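## Task

Move the white radish and the tomato out of the pan so both sit completely inside the bag, between its two layers. At the end every other item, including the white ball, must still be in the pan; the loaded part of the bag must rest on the table; only a corner of the bag may lie on an arm's base; no part of the bag may be in the pan or hang more than about a finger's width beyond the table edge.

## Robot and tools

ROBOT. Two 6-joint arms, left_arm and right_arm, each with a parallel gripper. Joint order inside each arm, always: waist, shoulder, elbow, wrist pitch, wrist yaw, wrist roll, then the gripper. Stated joint ranges (rad): waist -2.618..3.054, shoulder 0.000..3.142, elbow 0.000..3.142, wrist pitch -1.571..1.571, wrist yaw -1.571..1.571, wrist roll -2.094..2.094; each real end may differ by up to 0.059 rad.

FRAMES. Scene frame: origin at table-top height, halfway between the nominal bases, +x out across the table, +z up, left_arm on the +y side (image sides do not match names). Calibrated bases in the scene frame: left_arm at (-0.019, +0.343, +0.033) m, quat_wxyz (1, 0, 0, -0.008); right_arm at (-0.046, -0.254, +0.023) m, quat_wxyz (1, 0, 0, +0.016); both have +z up. Each arm's reported gripper pose, velocities and its wrist camera pose are in that arm's own base frame; fixed cameras and the table use the scene frame. Gripper fingers point along its +z and open along its y; end_effector_position is the point between the pads, about 1 cm short of the tips. Reported poses may be off by a few cm, worse at full reach.

execute_actions(actions, cameras). actions is a list of actions; each action is a list of up to 15 rows; each row is one list of 14 numbers in [-1, 1] covering both arms: left_arm's six joint values and its opening, then right_arm's six and its opening. One row lasts one control step (1/30 s); an action is 15 steps, and if fewer rows are given the last row repeats. Joint values are offsets, not poses: they count from the Joint targets at the start of that action (not from the previous row), and are scaled so 1.0 equals 2.224 rad for waist, shoulder and elbow and 8.485 rad for the three wrist joints. Sending the same offset in a later action moves further. Opening is absolute: +1 fully open, -1 shut. An empty actions list just reports state and images. Both arms' action is rejected if it would take a joint more than 0.059 rad outside its range; the whole call is rejected if its first action fails that check or any action is malformed.

move(target, speed, blend, opening_speed, blocking, cameras). target is one 14-number row like above, or a list of up to 15 such rows forming waypoints; every row's joint offsets count from the same current Joint targets, not from the previous waypoint; openings are absolute. All joints move in step, so grippers travel on curves, with no collision avoidance. speed: rad/s for the joint with the longest travel, 0.01 to 12.57, default 0.5, one number or one per waypoint. blend: rad of corner rounding at intermediate waypoints, default 0. opening_speed: how fast openings change, per second on the -1..+1 scale, at least 0.2; use the low end for fragile or soft items. Paths take at least 0.5 s; beyond 10 s total they stop short. blocking=false returns after about 0.5 s while motion continues. The result adds a move: line (done, off_target, moving, held, fault) and limits=held if steps were withheld. done/off_target say nothing about contact.

wait(seconds 0 to 10, cameras): lets time pass holding the last command; a running move keeps going. stop(cameras): brakes a running move; needs stopping distance. zoom_image(camera, region): region [x0, y0, x1, y1] in pixels of that camera's latest image, origin top-left, at most 504 by 504. finished_scene(scene): closes the current scene by number; irreversible; do it only when the goal holds with the robot let go.

CAMERAS (896x504 each): cam_head_left, cam_head_right, cam_high, cam_low, cam_left_wrist, cam_right_wrist. cameras argument: omitted, null or ["all"] gives all, [] none; an unknown name invalidates the call.

RESULTS. Joint positions and Joint velocities give one block per arm in joint order (rad, rad/s) plus finger pad gap (m; 0.094 fully open). Joint targets are the base for your next offsets. Tool commands shows current opening commands; to leave a gripper unchanged resend its current value, since 0 means half open. grip_measured uses the command scale; empty it reads a little wide; on a firmly gripped hard object it reads slightly less than its size. To release, command well above grip_measured. Messages: joint sent to its limit; joint command not followed (clearance check altered targets); MOTOR HOT (75 °C); OVER-TEMPERATURE FAULT (90 °C, arm folds and stays idle). Joint torques include the arm's own weight; joints 1 to 3 wrap at ±28 N m.

MOTION NOTES. Each step a joint target can lead its measured angle by at most 0.339 rad (first three) or 2.2 rad (wrists); targets putting the gripper more than 200 mm from where it is get scaled back, so big moves need several actions. Friction and load can leave joints short. If an arm is pushing on something or dragged, command targets back past its measured positions. Sending all-zero joint offsets re-holds the current targets.

AVOID. Dropping items or releasing them while moving, fast impacts, hard presses, gripper-on-gripper or arm-on-arm contact (can fail the task), anything leaving the table, long stretched or loaded holds that heat motors, and squeezing soft produce too hard. Occasional small pushes may nudge loose objects.

Each tool is called after "Emit:" by a JSON object that holds its "api" and its "payload".

## Session

Emit:
{"api": "execute_actions", "payload": {"actions": []}}

Scene clock: 0.00 s.
left_arm: end_effector_position=(+0.4004, -0.0007, +0.0974) grip_measured=+1.000 end_effector_quat_wxyz=(+0.587, -0.029, +0.806, +0.069) | right_arm: end_effector_position=(+0.3897, -0.0329, +0.0731) grip_measured=+1.000 end_effector_quat_wxyz=(+0.525, +0.060, +0.848, -0.037)
Joint positions: left_arm=[-0.108 1.582 0.391 0.875 -0.249 0.001 0.094] | right_arm=[-0.048 1.537 0.415 0.659 0.083 0.041 0.094]
Joint velocities: within noise
Joint torques (N m): no reading
Heat: left arm: 25 °C; right arm: 28 °C.
Joint targets: left_arm=[-0.108 1.579 0.395 0.869 -0.249 0.001] | right_arm=[-0.048 1.527 0.425 0.672 0.084 0.041]
Tool commands: left_gripper/opening=+1.0 right_gripper/opening=+1.0

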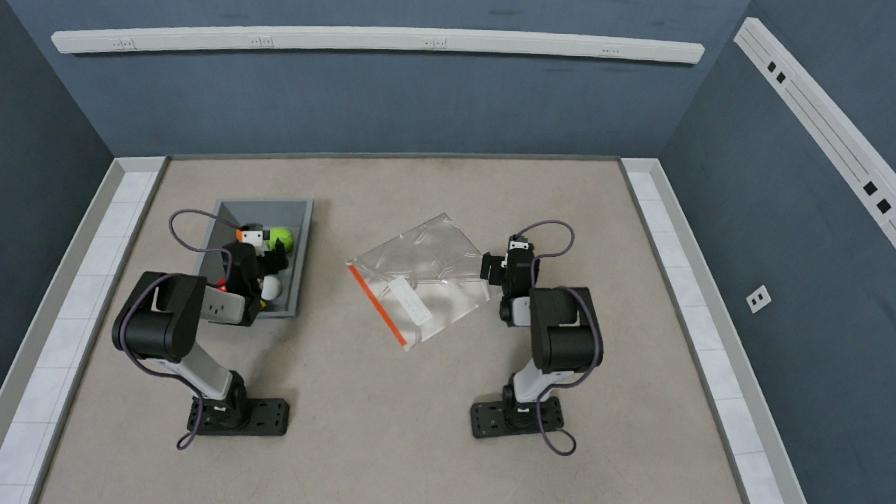

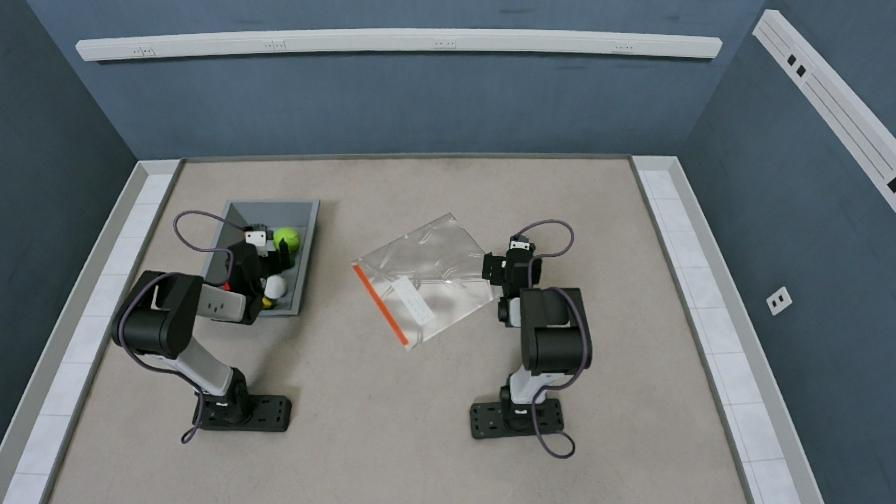

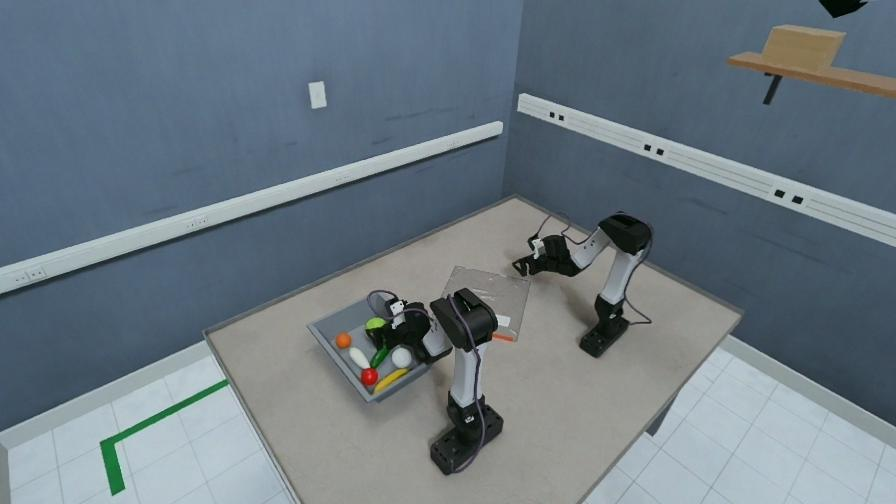

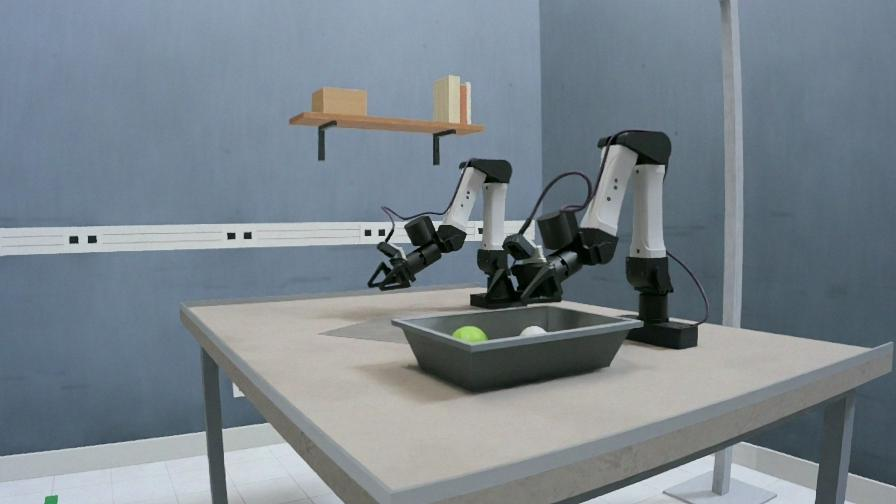

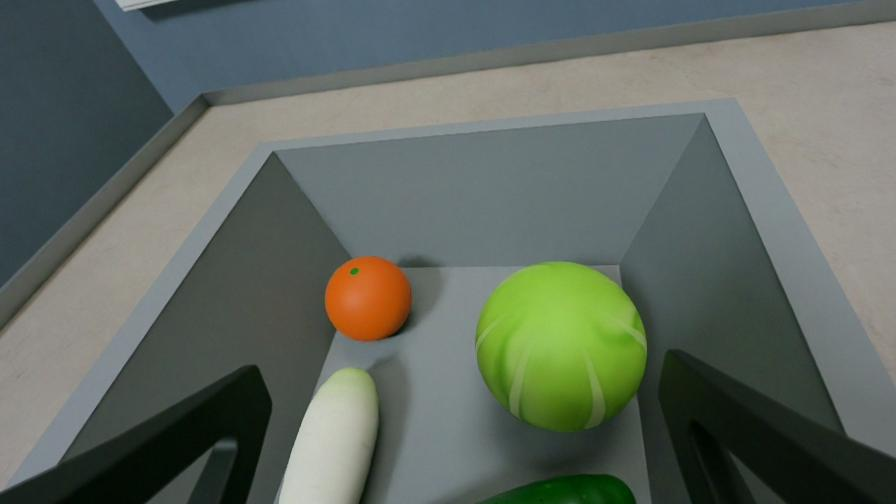

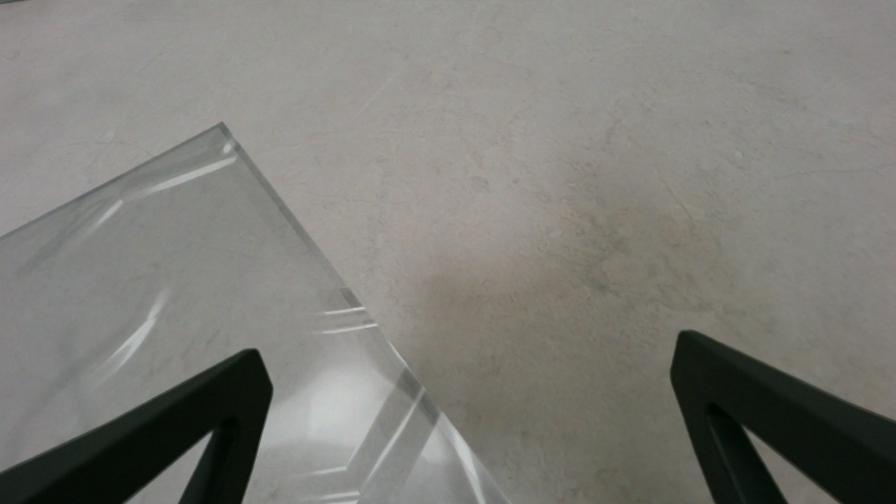

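Emit:
{"api": "zoom_image", "payload": {"camera": "cam_head_left", "region": [330, 190, 530, 360]}}

Emit:
{"api": "zoom_image", "payload": {"camera": "cam_head_right", "region": [330, 260, 450, 360]}}

Emit:
{"api": "zoom_image", "payload": {"camera": "cam_high", "region": [300, 240, 560, 420]}}

Emit:
{"api": "zoom_image", "payload": {"camera": "cam_low", "region": [300, 280, 660, 400]}}

Scaled by 2.520 from the camera's 896x504 image, which has a finer 1280x720 frame.

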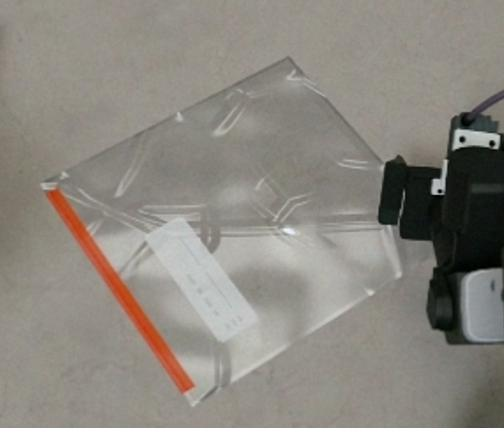

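Scaled by 4.200 from the camera's 896x504 image, which has a finer 1280x720 frame.

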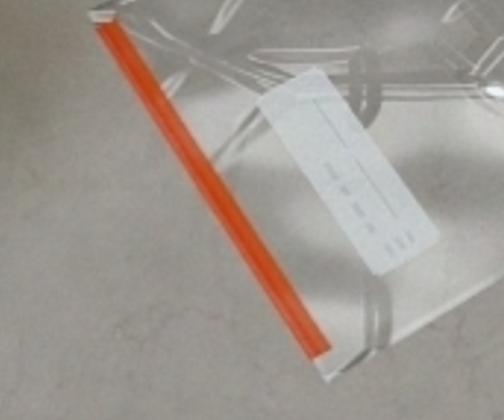

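Scaled by 1.938 from the camera's 896x504 image, which has a finer 1280x720 frame.

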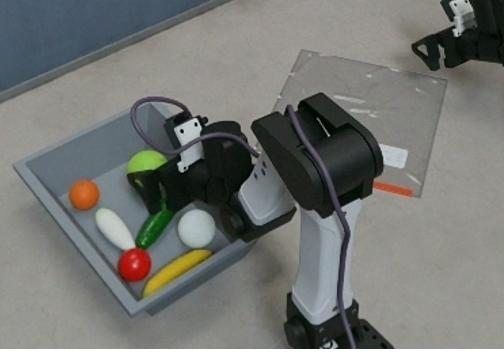

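Scaled by 1.400 from the camera's 896x504 image, which has a finer 1280x720 frame.

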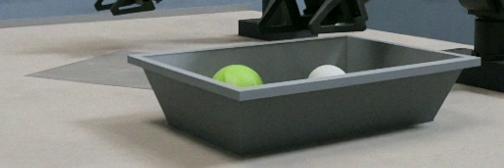

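Emit:
{"api": "move", "payload": {"target": [0.107,0.196,0.7478,-0.2674,0.0293,0,1,0.3925,0.2194,0.7343,-0.2442,-0.0099,-0.0048,1], "speed": 0.8}}

Emit:
{"api": "zoom_image", "payload": {"camera": "cam_head_left", "region": [180, 180, 520, 372]}}

Emit:
{"api": "zoom_image", "payload": {"camera": "cam_right_wrist", "region": [200, 0, 700, 504]}}

Scene clock: 7.33 s.
left_arm: end_effector_position=(+0.4226, +0.0560, +0.1853) grip_measured=+1.000 end_effector_quat_wxyz=(+0.113, -0.063, +0.991, +0.015) | right_arm: end_effector_position=(+0.2878, +0.3100, +0.1808) grip_measured=+1.000 end_effector_quat_wxyz=(+0.096, -0.395, +0.913, +0.038)
Joint positions: left_arm=[0.125 1.994 2.038 -1.387 -0.016 0.001 0.094] | right_arm=[0.826 1.999 2.032 -1.397 0.007 0.008 0.094]
Joint velocities: within noise
Joint torques (N m): left_arm=[0.58 -8.44 9.1 0.78 0.17 -0.05] | right_arm=[-0.17 -8.35 8.75 0.65 -0.09 -0.02]
Heat: left arm: 27 °C; right arm: 29 °C.
Joint targets: left_arm=[0.130 2.015 2.058 -1.400 0.000 0.001] | right_arm=[0.825 2.015 2.059 -1.400 0.000 0.000]
move: done

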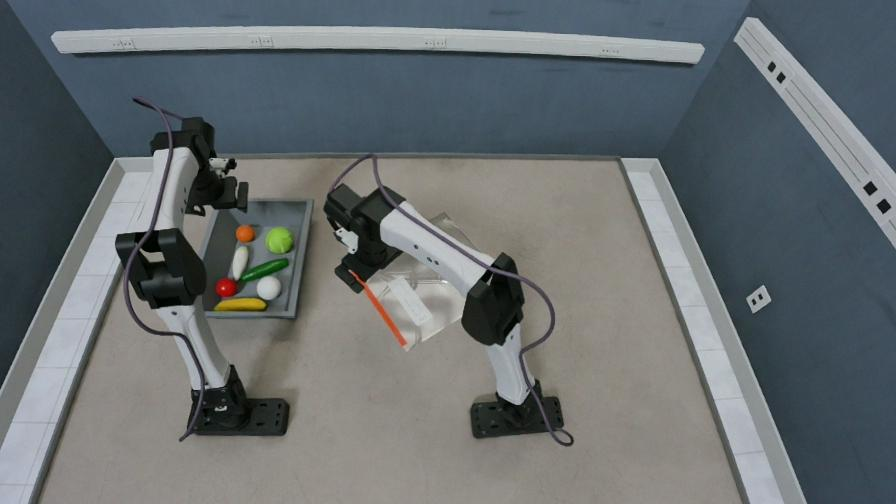

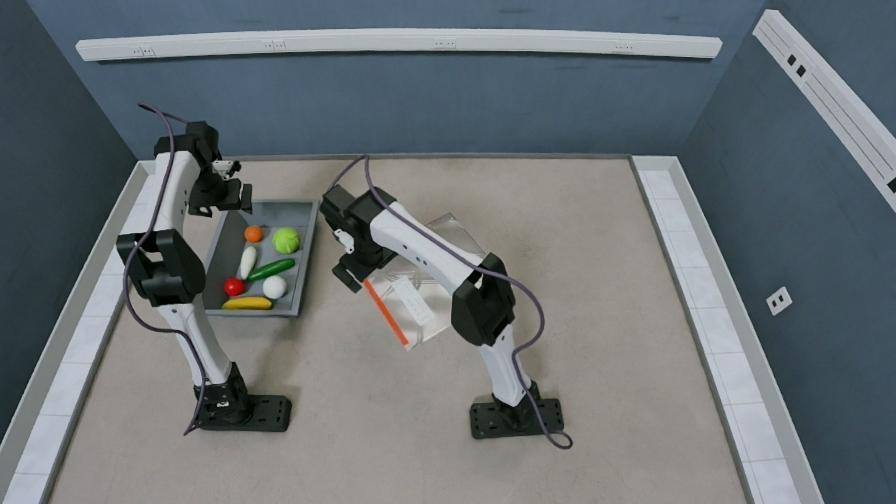

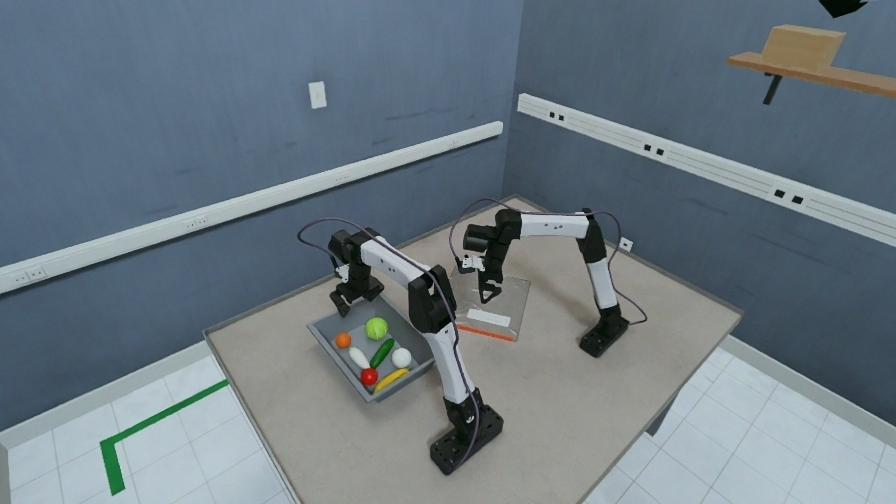

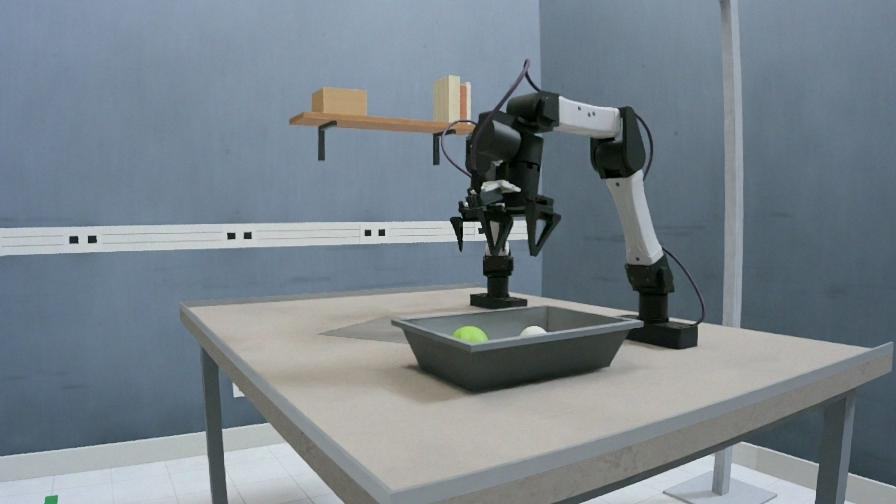

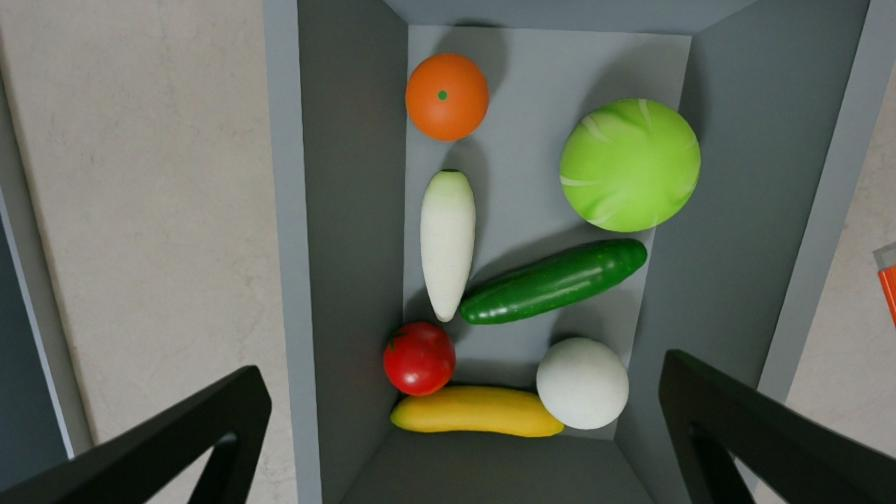

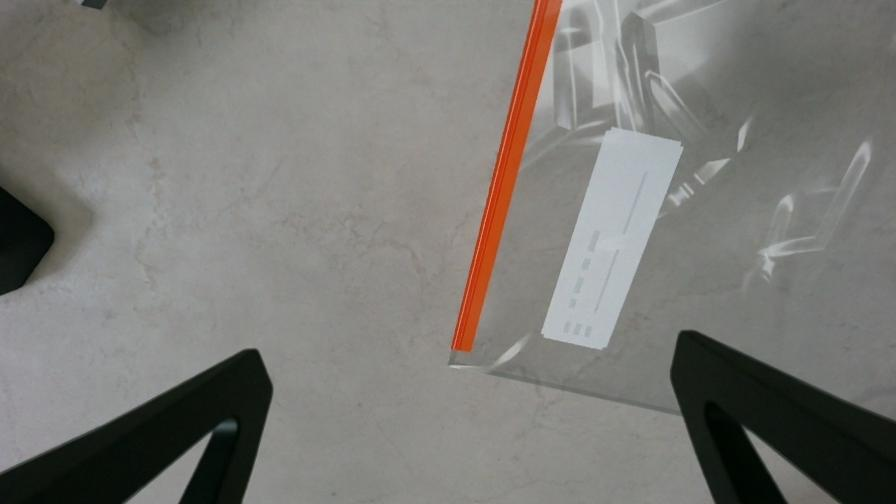

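Scaled by 1.482 from the camera's 896x504 image, which has a finer 1280x720 frame.

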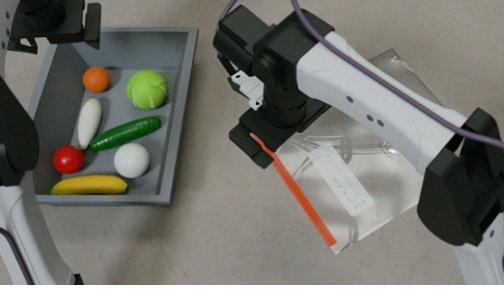

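Scaled by 1.000.

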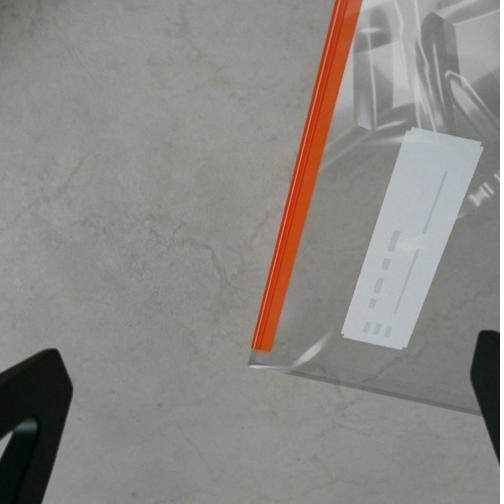

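Emit:
{"api": "zoom_image", "payload": {"camera": "cam_right_wrist", "region": [420, 280, 560, 390]}}

Emit:
{"api": "zoom_image", "payload": {"camera": "cam_right_wrist", "region": [480, 0, 620, 110]}}

Emit:
{"api": "zoom_image", "payload": {"camera": "cam_left_wrist", "region": [756, 200, 896, 340]}}

Scaled by 3.600 from the camera's 896x504 image, which has a finer 1280x720 frame.

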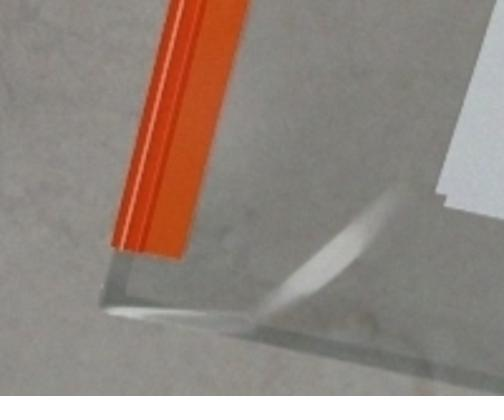

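Scaled by 3.600 from the camera's 896x504 image, which has a finer 1280x720 frame.

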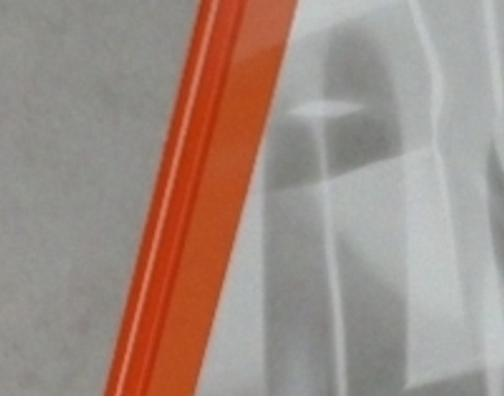

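Scaled by 3.600 from the camera's 896x504 image, which has a finer 1280x720 frame.

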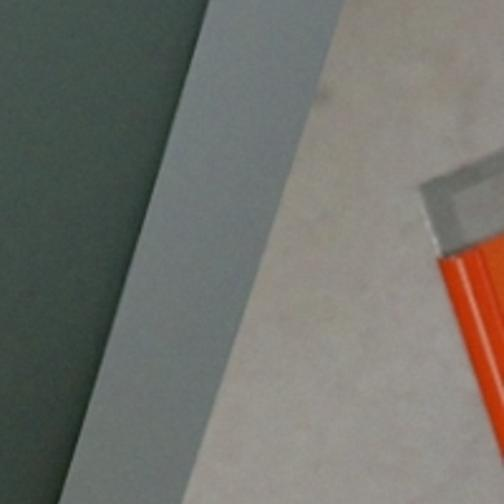

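Emit:
{"api": "move", "payload": {"target": [0,0,0,0,0,0,1,-0.26,0,0,0,0,0,1], "speed": 0.8, "cameras": ["cam_right_wrist","cam_head_right"]}}

Emit:
{"api": "zoom_image", "payload": {"camera": "cam_right_wrist", "region": [100, 0, 400, 300]}}

Emit:
{"api": "zoom_image", "payload": {"camera": "cam_right_wrist", "region": [400, 100, 700, 400]}}

Scene clock: 9.20 s.
left_arm: end_effector_position=(+0.4223, +0.0559, +0.1853) grip_measured=+1.000 end_effector_quat_wxyz=(+0.113, -0.063, +0.992, +0.015) | right_arm: end_effector_position=(+0.4106, +0.1009, +0.1807) grip_measured=+1.000 end_effector_quat_wxyz=(+0.102, -0.117, +0.988, +0.011)
Joint positions: left_arm=[0.125 1.994 2.038 -1.388 -0.016 0.001 0.094] | right_arm=[0.242 1.999 2.032 -1.397 0.003 0.006 0.094]
Joint velocities: within noise
Joint torques (N m): left_arm=[0.59 -8.39 9.09 0.78 0.15 -0.04] | right_arm=[0.43 -8.34 8.73 0.64 -0.05 -0.01]
Heat: left arm: 27 °C; right arm: 29 °C.
Joint targets: left_arm=[0.130 2.015 2.058 -1.400 0.000 0.001] | right_arm=[0.247 2.015 2.059 -1.400 0.000 0.000]
move: done
Images, in order (width x height): cam_head_right 896x504, cam_right_wrist 896x504.

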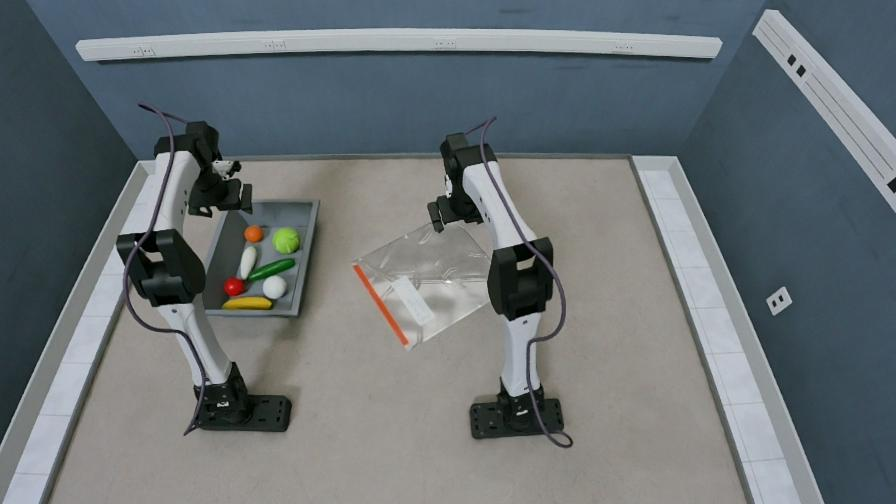

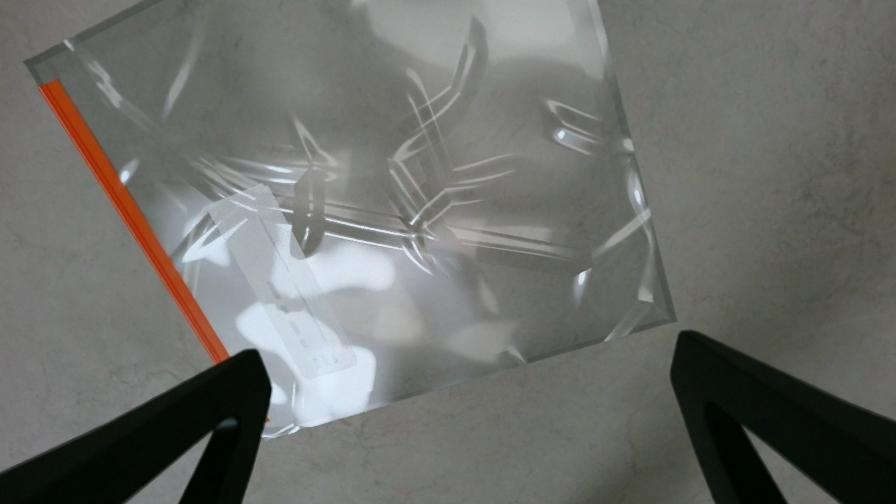

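Scaled by 1.680 from the camera's 896x504 image, which has a finer 1280x720 frame.

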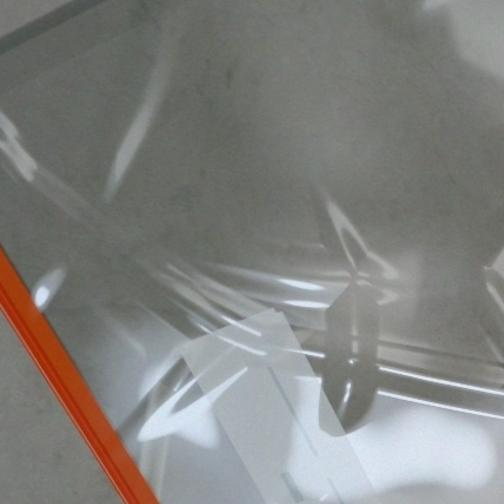

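Scaled by 1.680 from the camera's 896x504 image, which has a finer 1280x720 frame.

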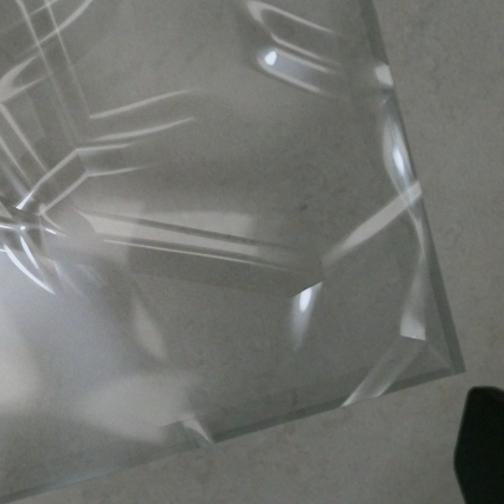

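Emit:
{"api": "zoom_image", "payload": {"camera": "cam_high", "region": [430, 250, 550, 350]}}

This scene's latest camera images include none from cam_high. They are from: cam_head_right, cam_right_wrist. cam_high's image comes with the result of a call that names it in "cameras".

Emit:
{"api": "move", "payload": {"target": [[-0.418,0,0,0,0,0,1,0,0,0,0,0,0,1],[-0.418,-0.403,-0.829,0.2244,0,0,1,0,0,0,0,0,0,1]], "speed": 0.8}}

Emit:
{"api": "zoom_image", "payload": {"camera": "cam_left_wrist", "region": [250, 150, 650, 504]}}

Emit:
{"api": "zoom_image", "payload": {"camera": "cam_high", "region": [430, 250, 550, 350]}}

Scene clock: 16.27 s.
left_arm: end_effector_position=(+0.2304, -0.2382, +0.0986) grip_measured=+1.000 end_effector_quat_wxyz=(+0.506, +0.326, +0.770, -0.213) | right_arm: end_effector_position=(+0.4106, +0.1009, +0.1807) grip_measured=+1.000 end_effector_quat_wxyz=(+0.102, -0.117, +0.988, +0.011)
Joint positions: left_arm=[-0.805 1.131 0.224 0.498 -0.006 0.001 0.094] | right_arm=[0.242 1.999 2.032 -1.397 0.003 0.006 0.094]
Joint velocities: within noise
Joint torques (N m): left_arm=[0.64 -3.47 6.41 2.42 0.07 -0.05] | right_arm=[0.51 -8.36 8.72 0.63 -0.05 -0.01]
Heat: left arm: 28 °C; right arm: 30 °C.
Joint targets: left_arm=[-0.800 1.119 0.214 0.504 0.000 0.001] | right_arm=[0.247 2.015 2.059 -1.400 0.000 0.000]
move: done

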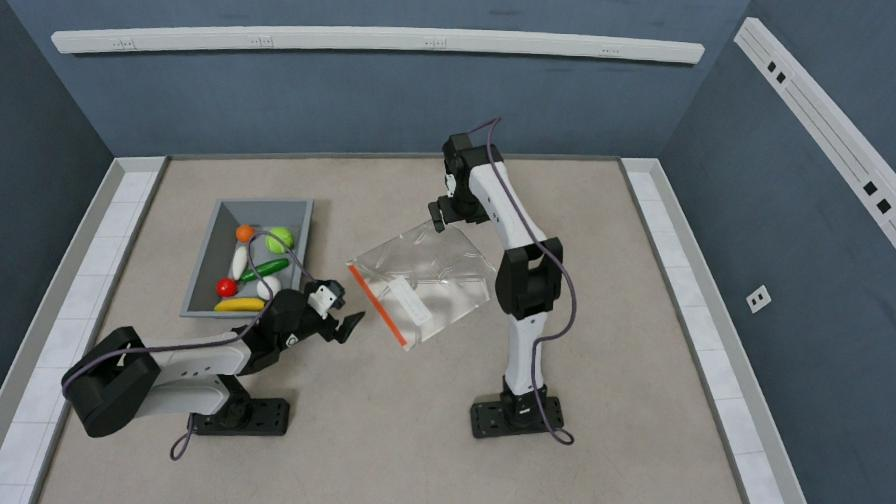

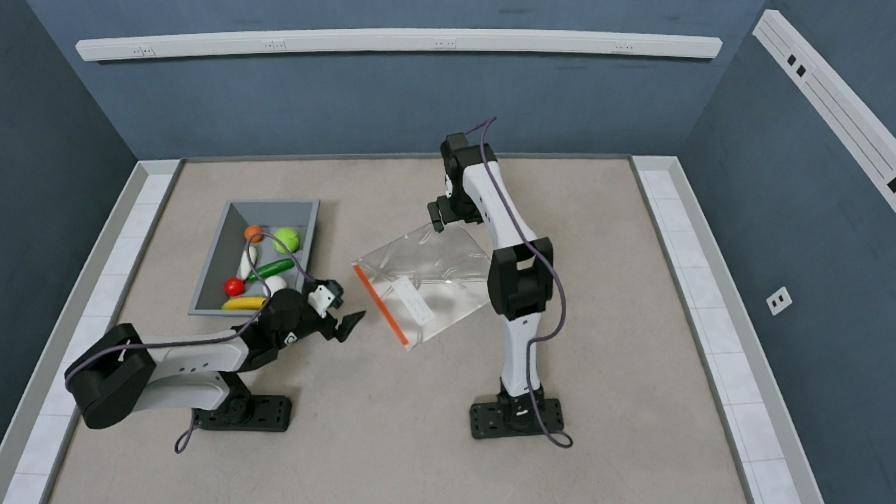

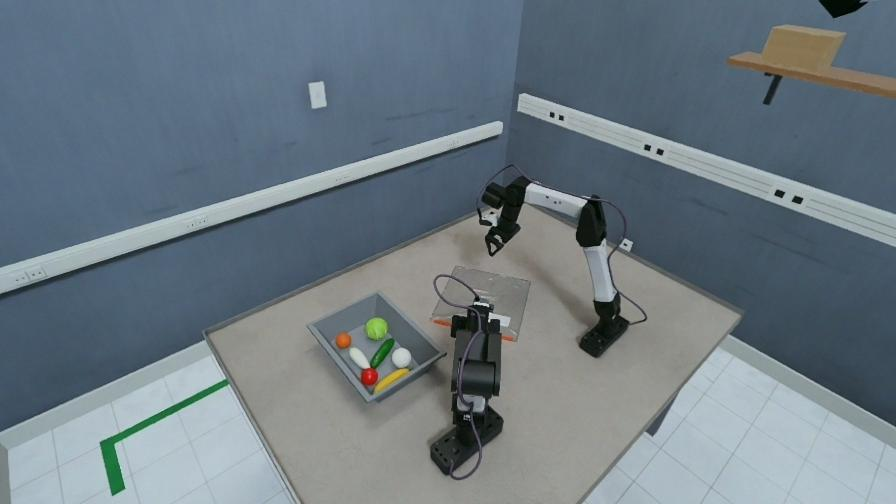

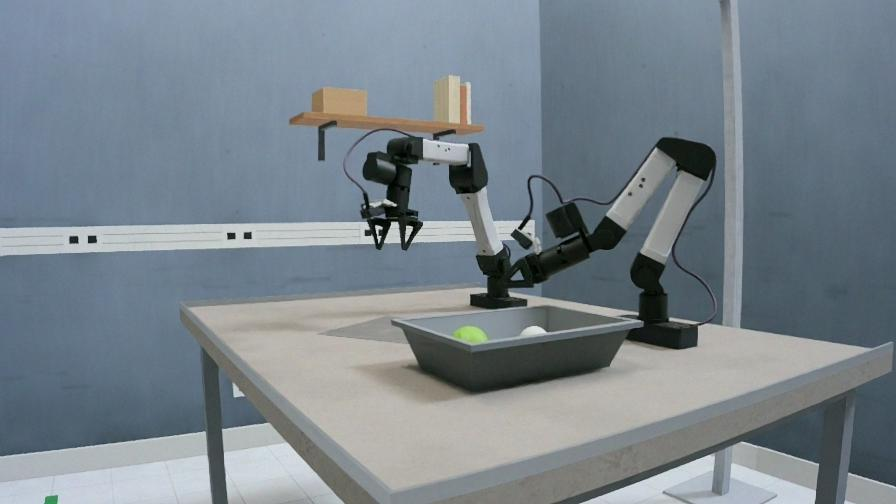

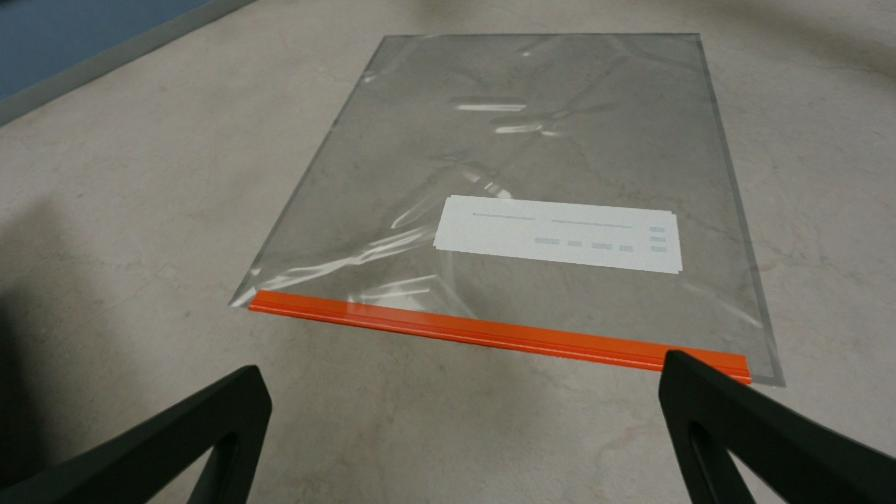

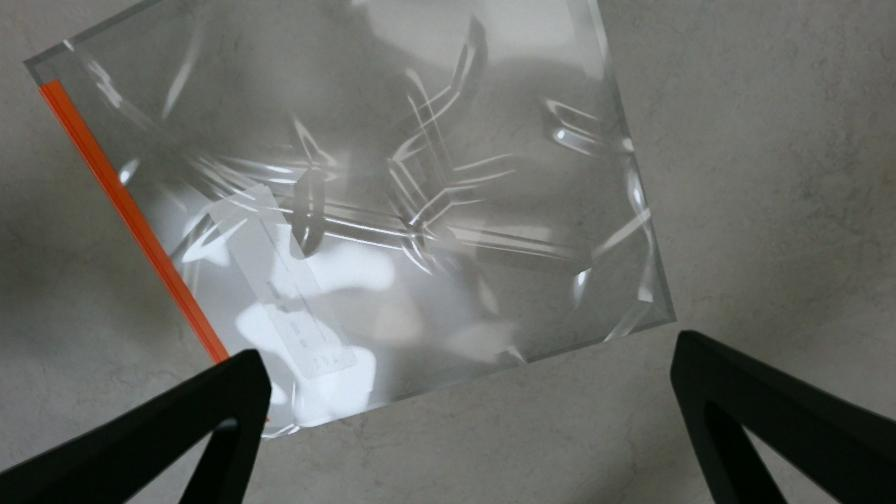

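Scaled by 1.260 from the camera's 896x504 image, which has a finer 1280x720 frame.

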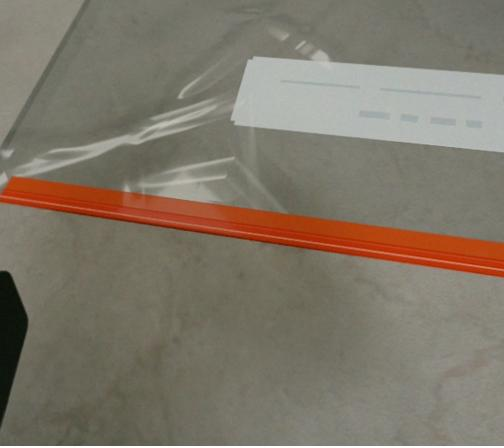

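Scaled by 4.200 from the camera's 896x504 image, which has a finer 1280x720 frame.

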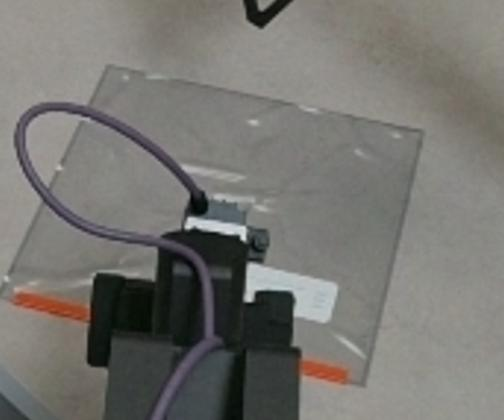

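Emit:
{"api": "zoom_image", "payload": {"camera": "cam_head_left", "region": [280, 240, 440, 360]}}

Scaled by 3.150 from the camera's 896x504 image, which has a finer 1280x720 frame.

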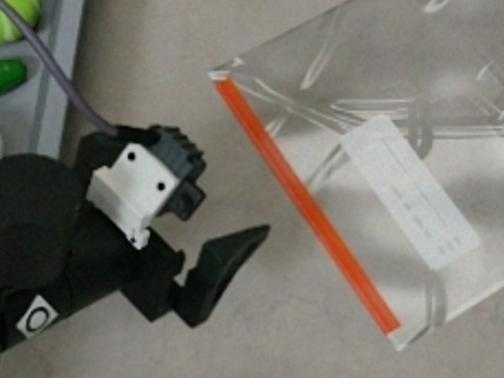

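Emit:
{"api": "move", "payload": {"target": [0,-0.1484,0.0908,-0.0744,0,0,1,0.192,-0.1093,-0.3687,0.0942,0,0,0], "speed": 0.6}}

Emit:
{"api": "zoom_image", "payload": {"camera": "cam_head_left", "region": [300, 220, 500, 370]}}

Scene clock: 20.17 s.
left_arm: end_effector_position=(+0.2077, -0.2146, +0.1413) grip_measured=+1.000 end_effector_quat_wxyz=(+0.466, +0.337, +0.794, -0.195) | right_arm: end_effector_position=(+0.3236, +0.2570, +0.0577) grip_measured=+0.001 end_effector_quat_wxyz=(+0.177, -0.321, +0.928, +0.061)
Joint positions: left_arm=[-0.805 0.795 0.394 -0.11 -0.006 0.001 0.094] | right_arm=[0.672 1.818 1.241 -0.617 0.003 0.006 0.047]
Joint velocities: within noise
Joint torques (N m): left_arm=[0.66 -1.58 10.78 2.1 0.06 -0.05] | right_arm=[0.24 -12.42 6.15 1.12 -0.05 -0.01]
Heat: left arm: 29 °C; right arm: 31 °C.
Joint targets: left_arm=[-0.800 0.789 0.417 -0.127 0.000 0.001] | right_arm=[0.674 1.772 1.239 -0.600 0.000 0.000]
move: off_target (right_arm); right_arm: the shoulder is farthest, 0.046 rad from its target

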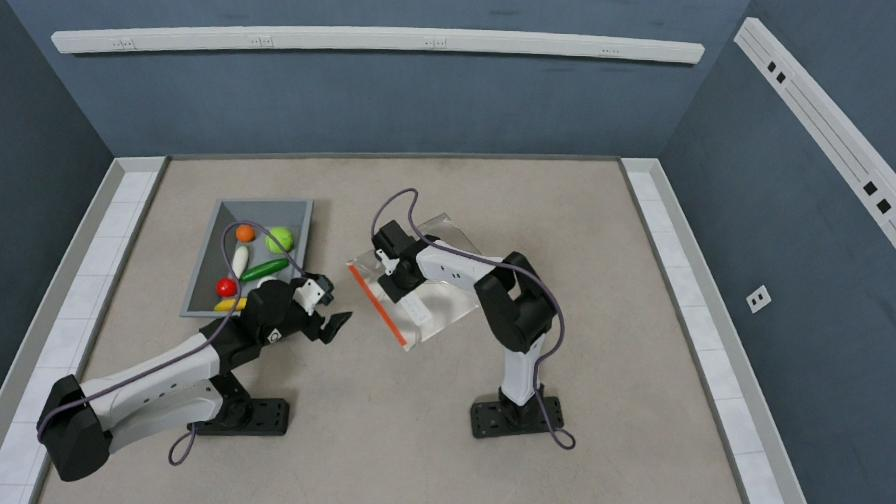

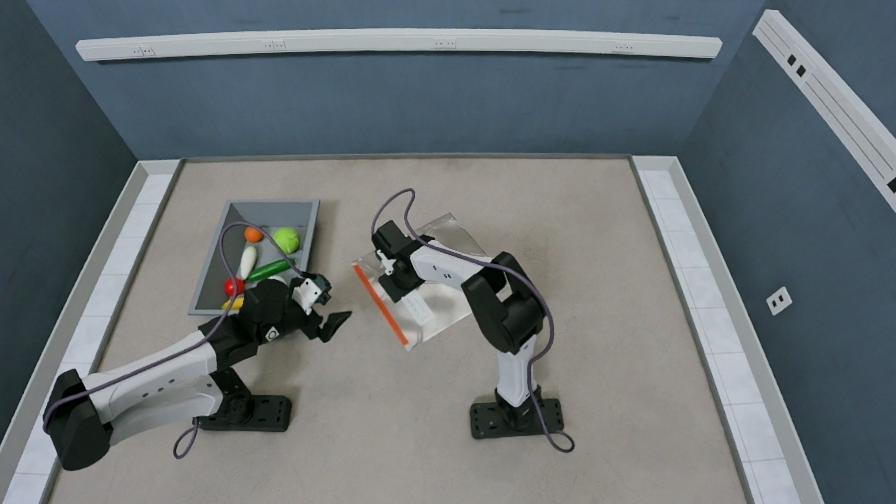

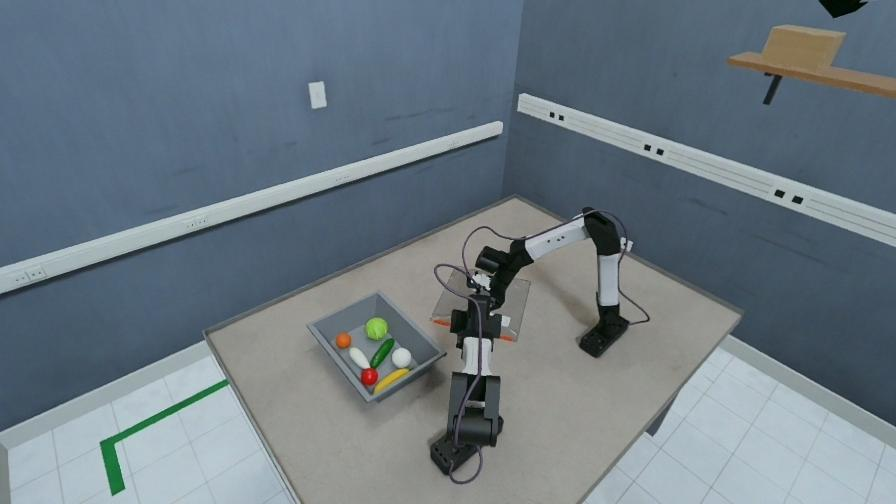

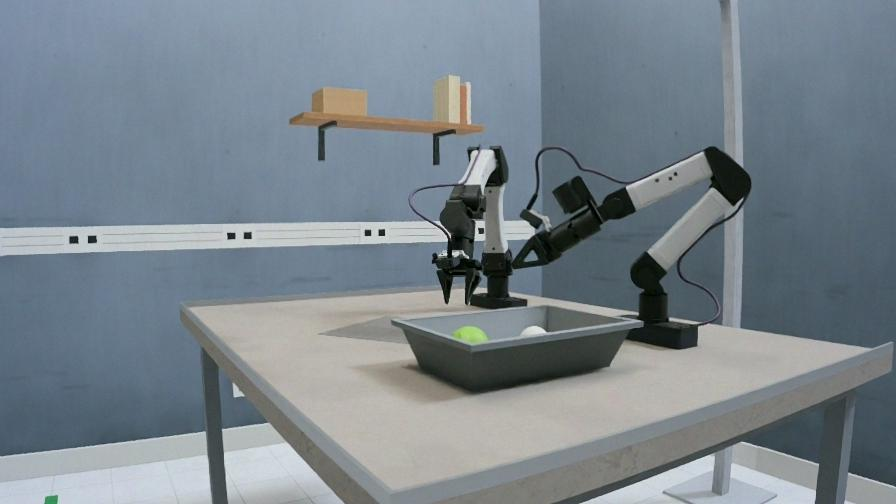

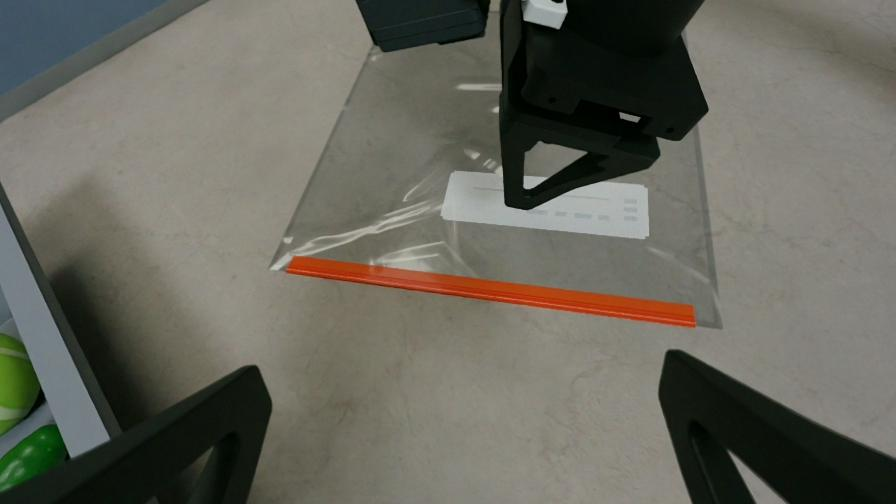

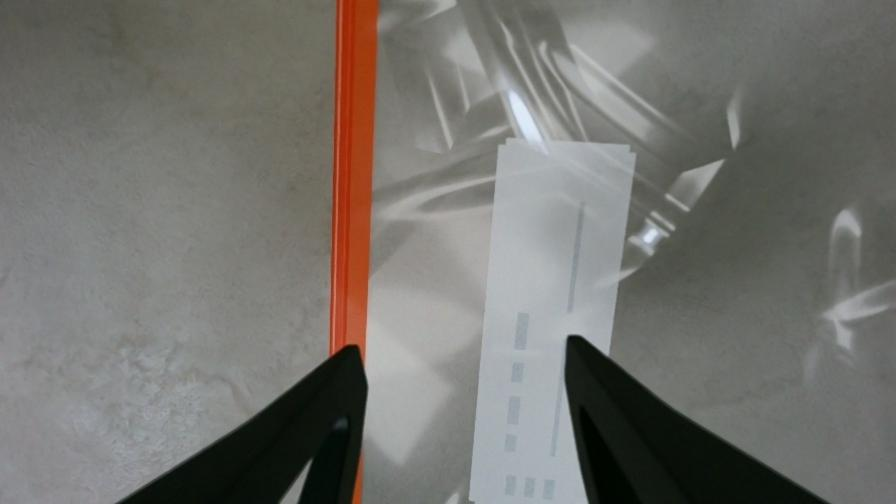

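Scaled by 2.520 from the camera's 896x504 image, which has a finer 1280x720 frame.

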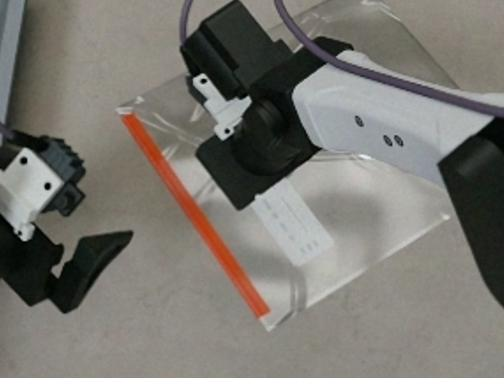

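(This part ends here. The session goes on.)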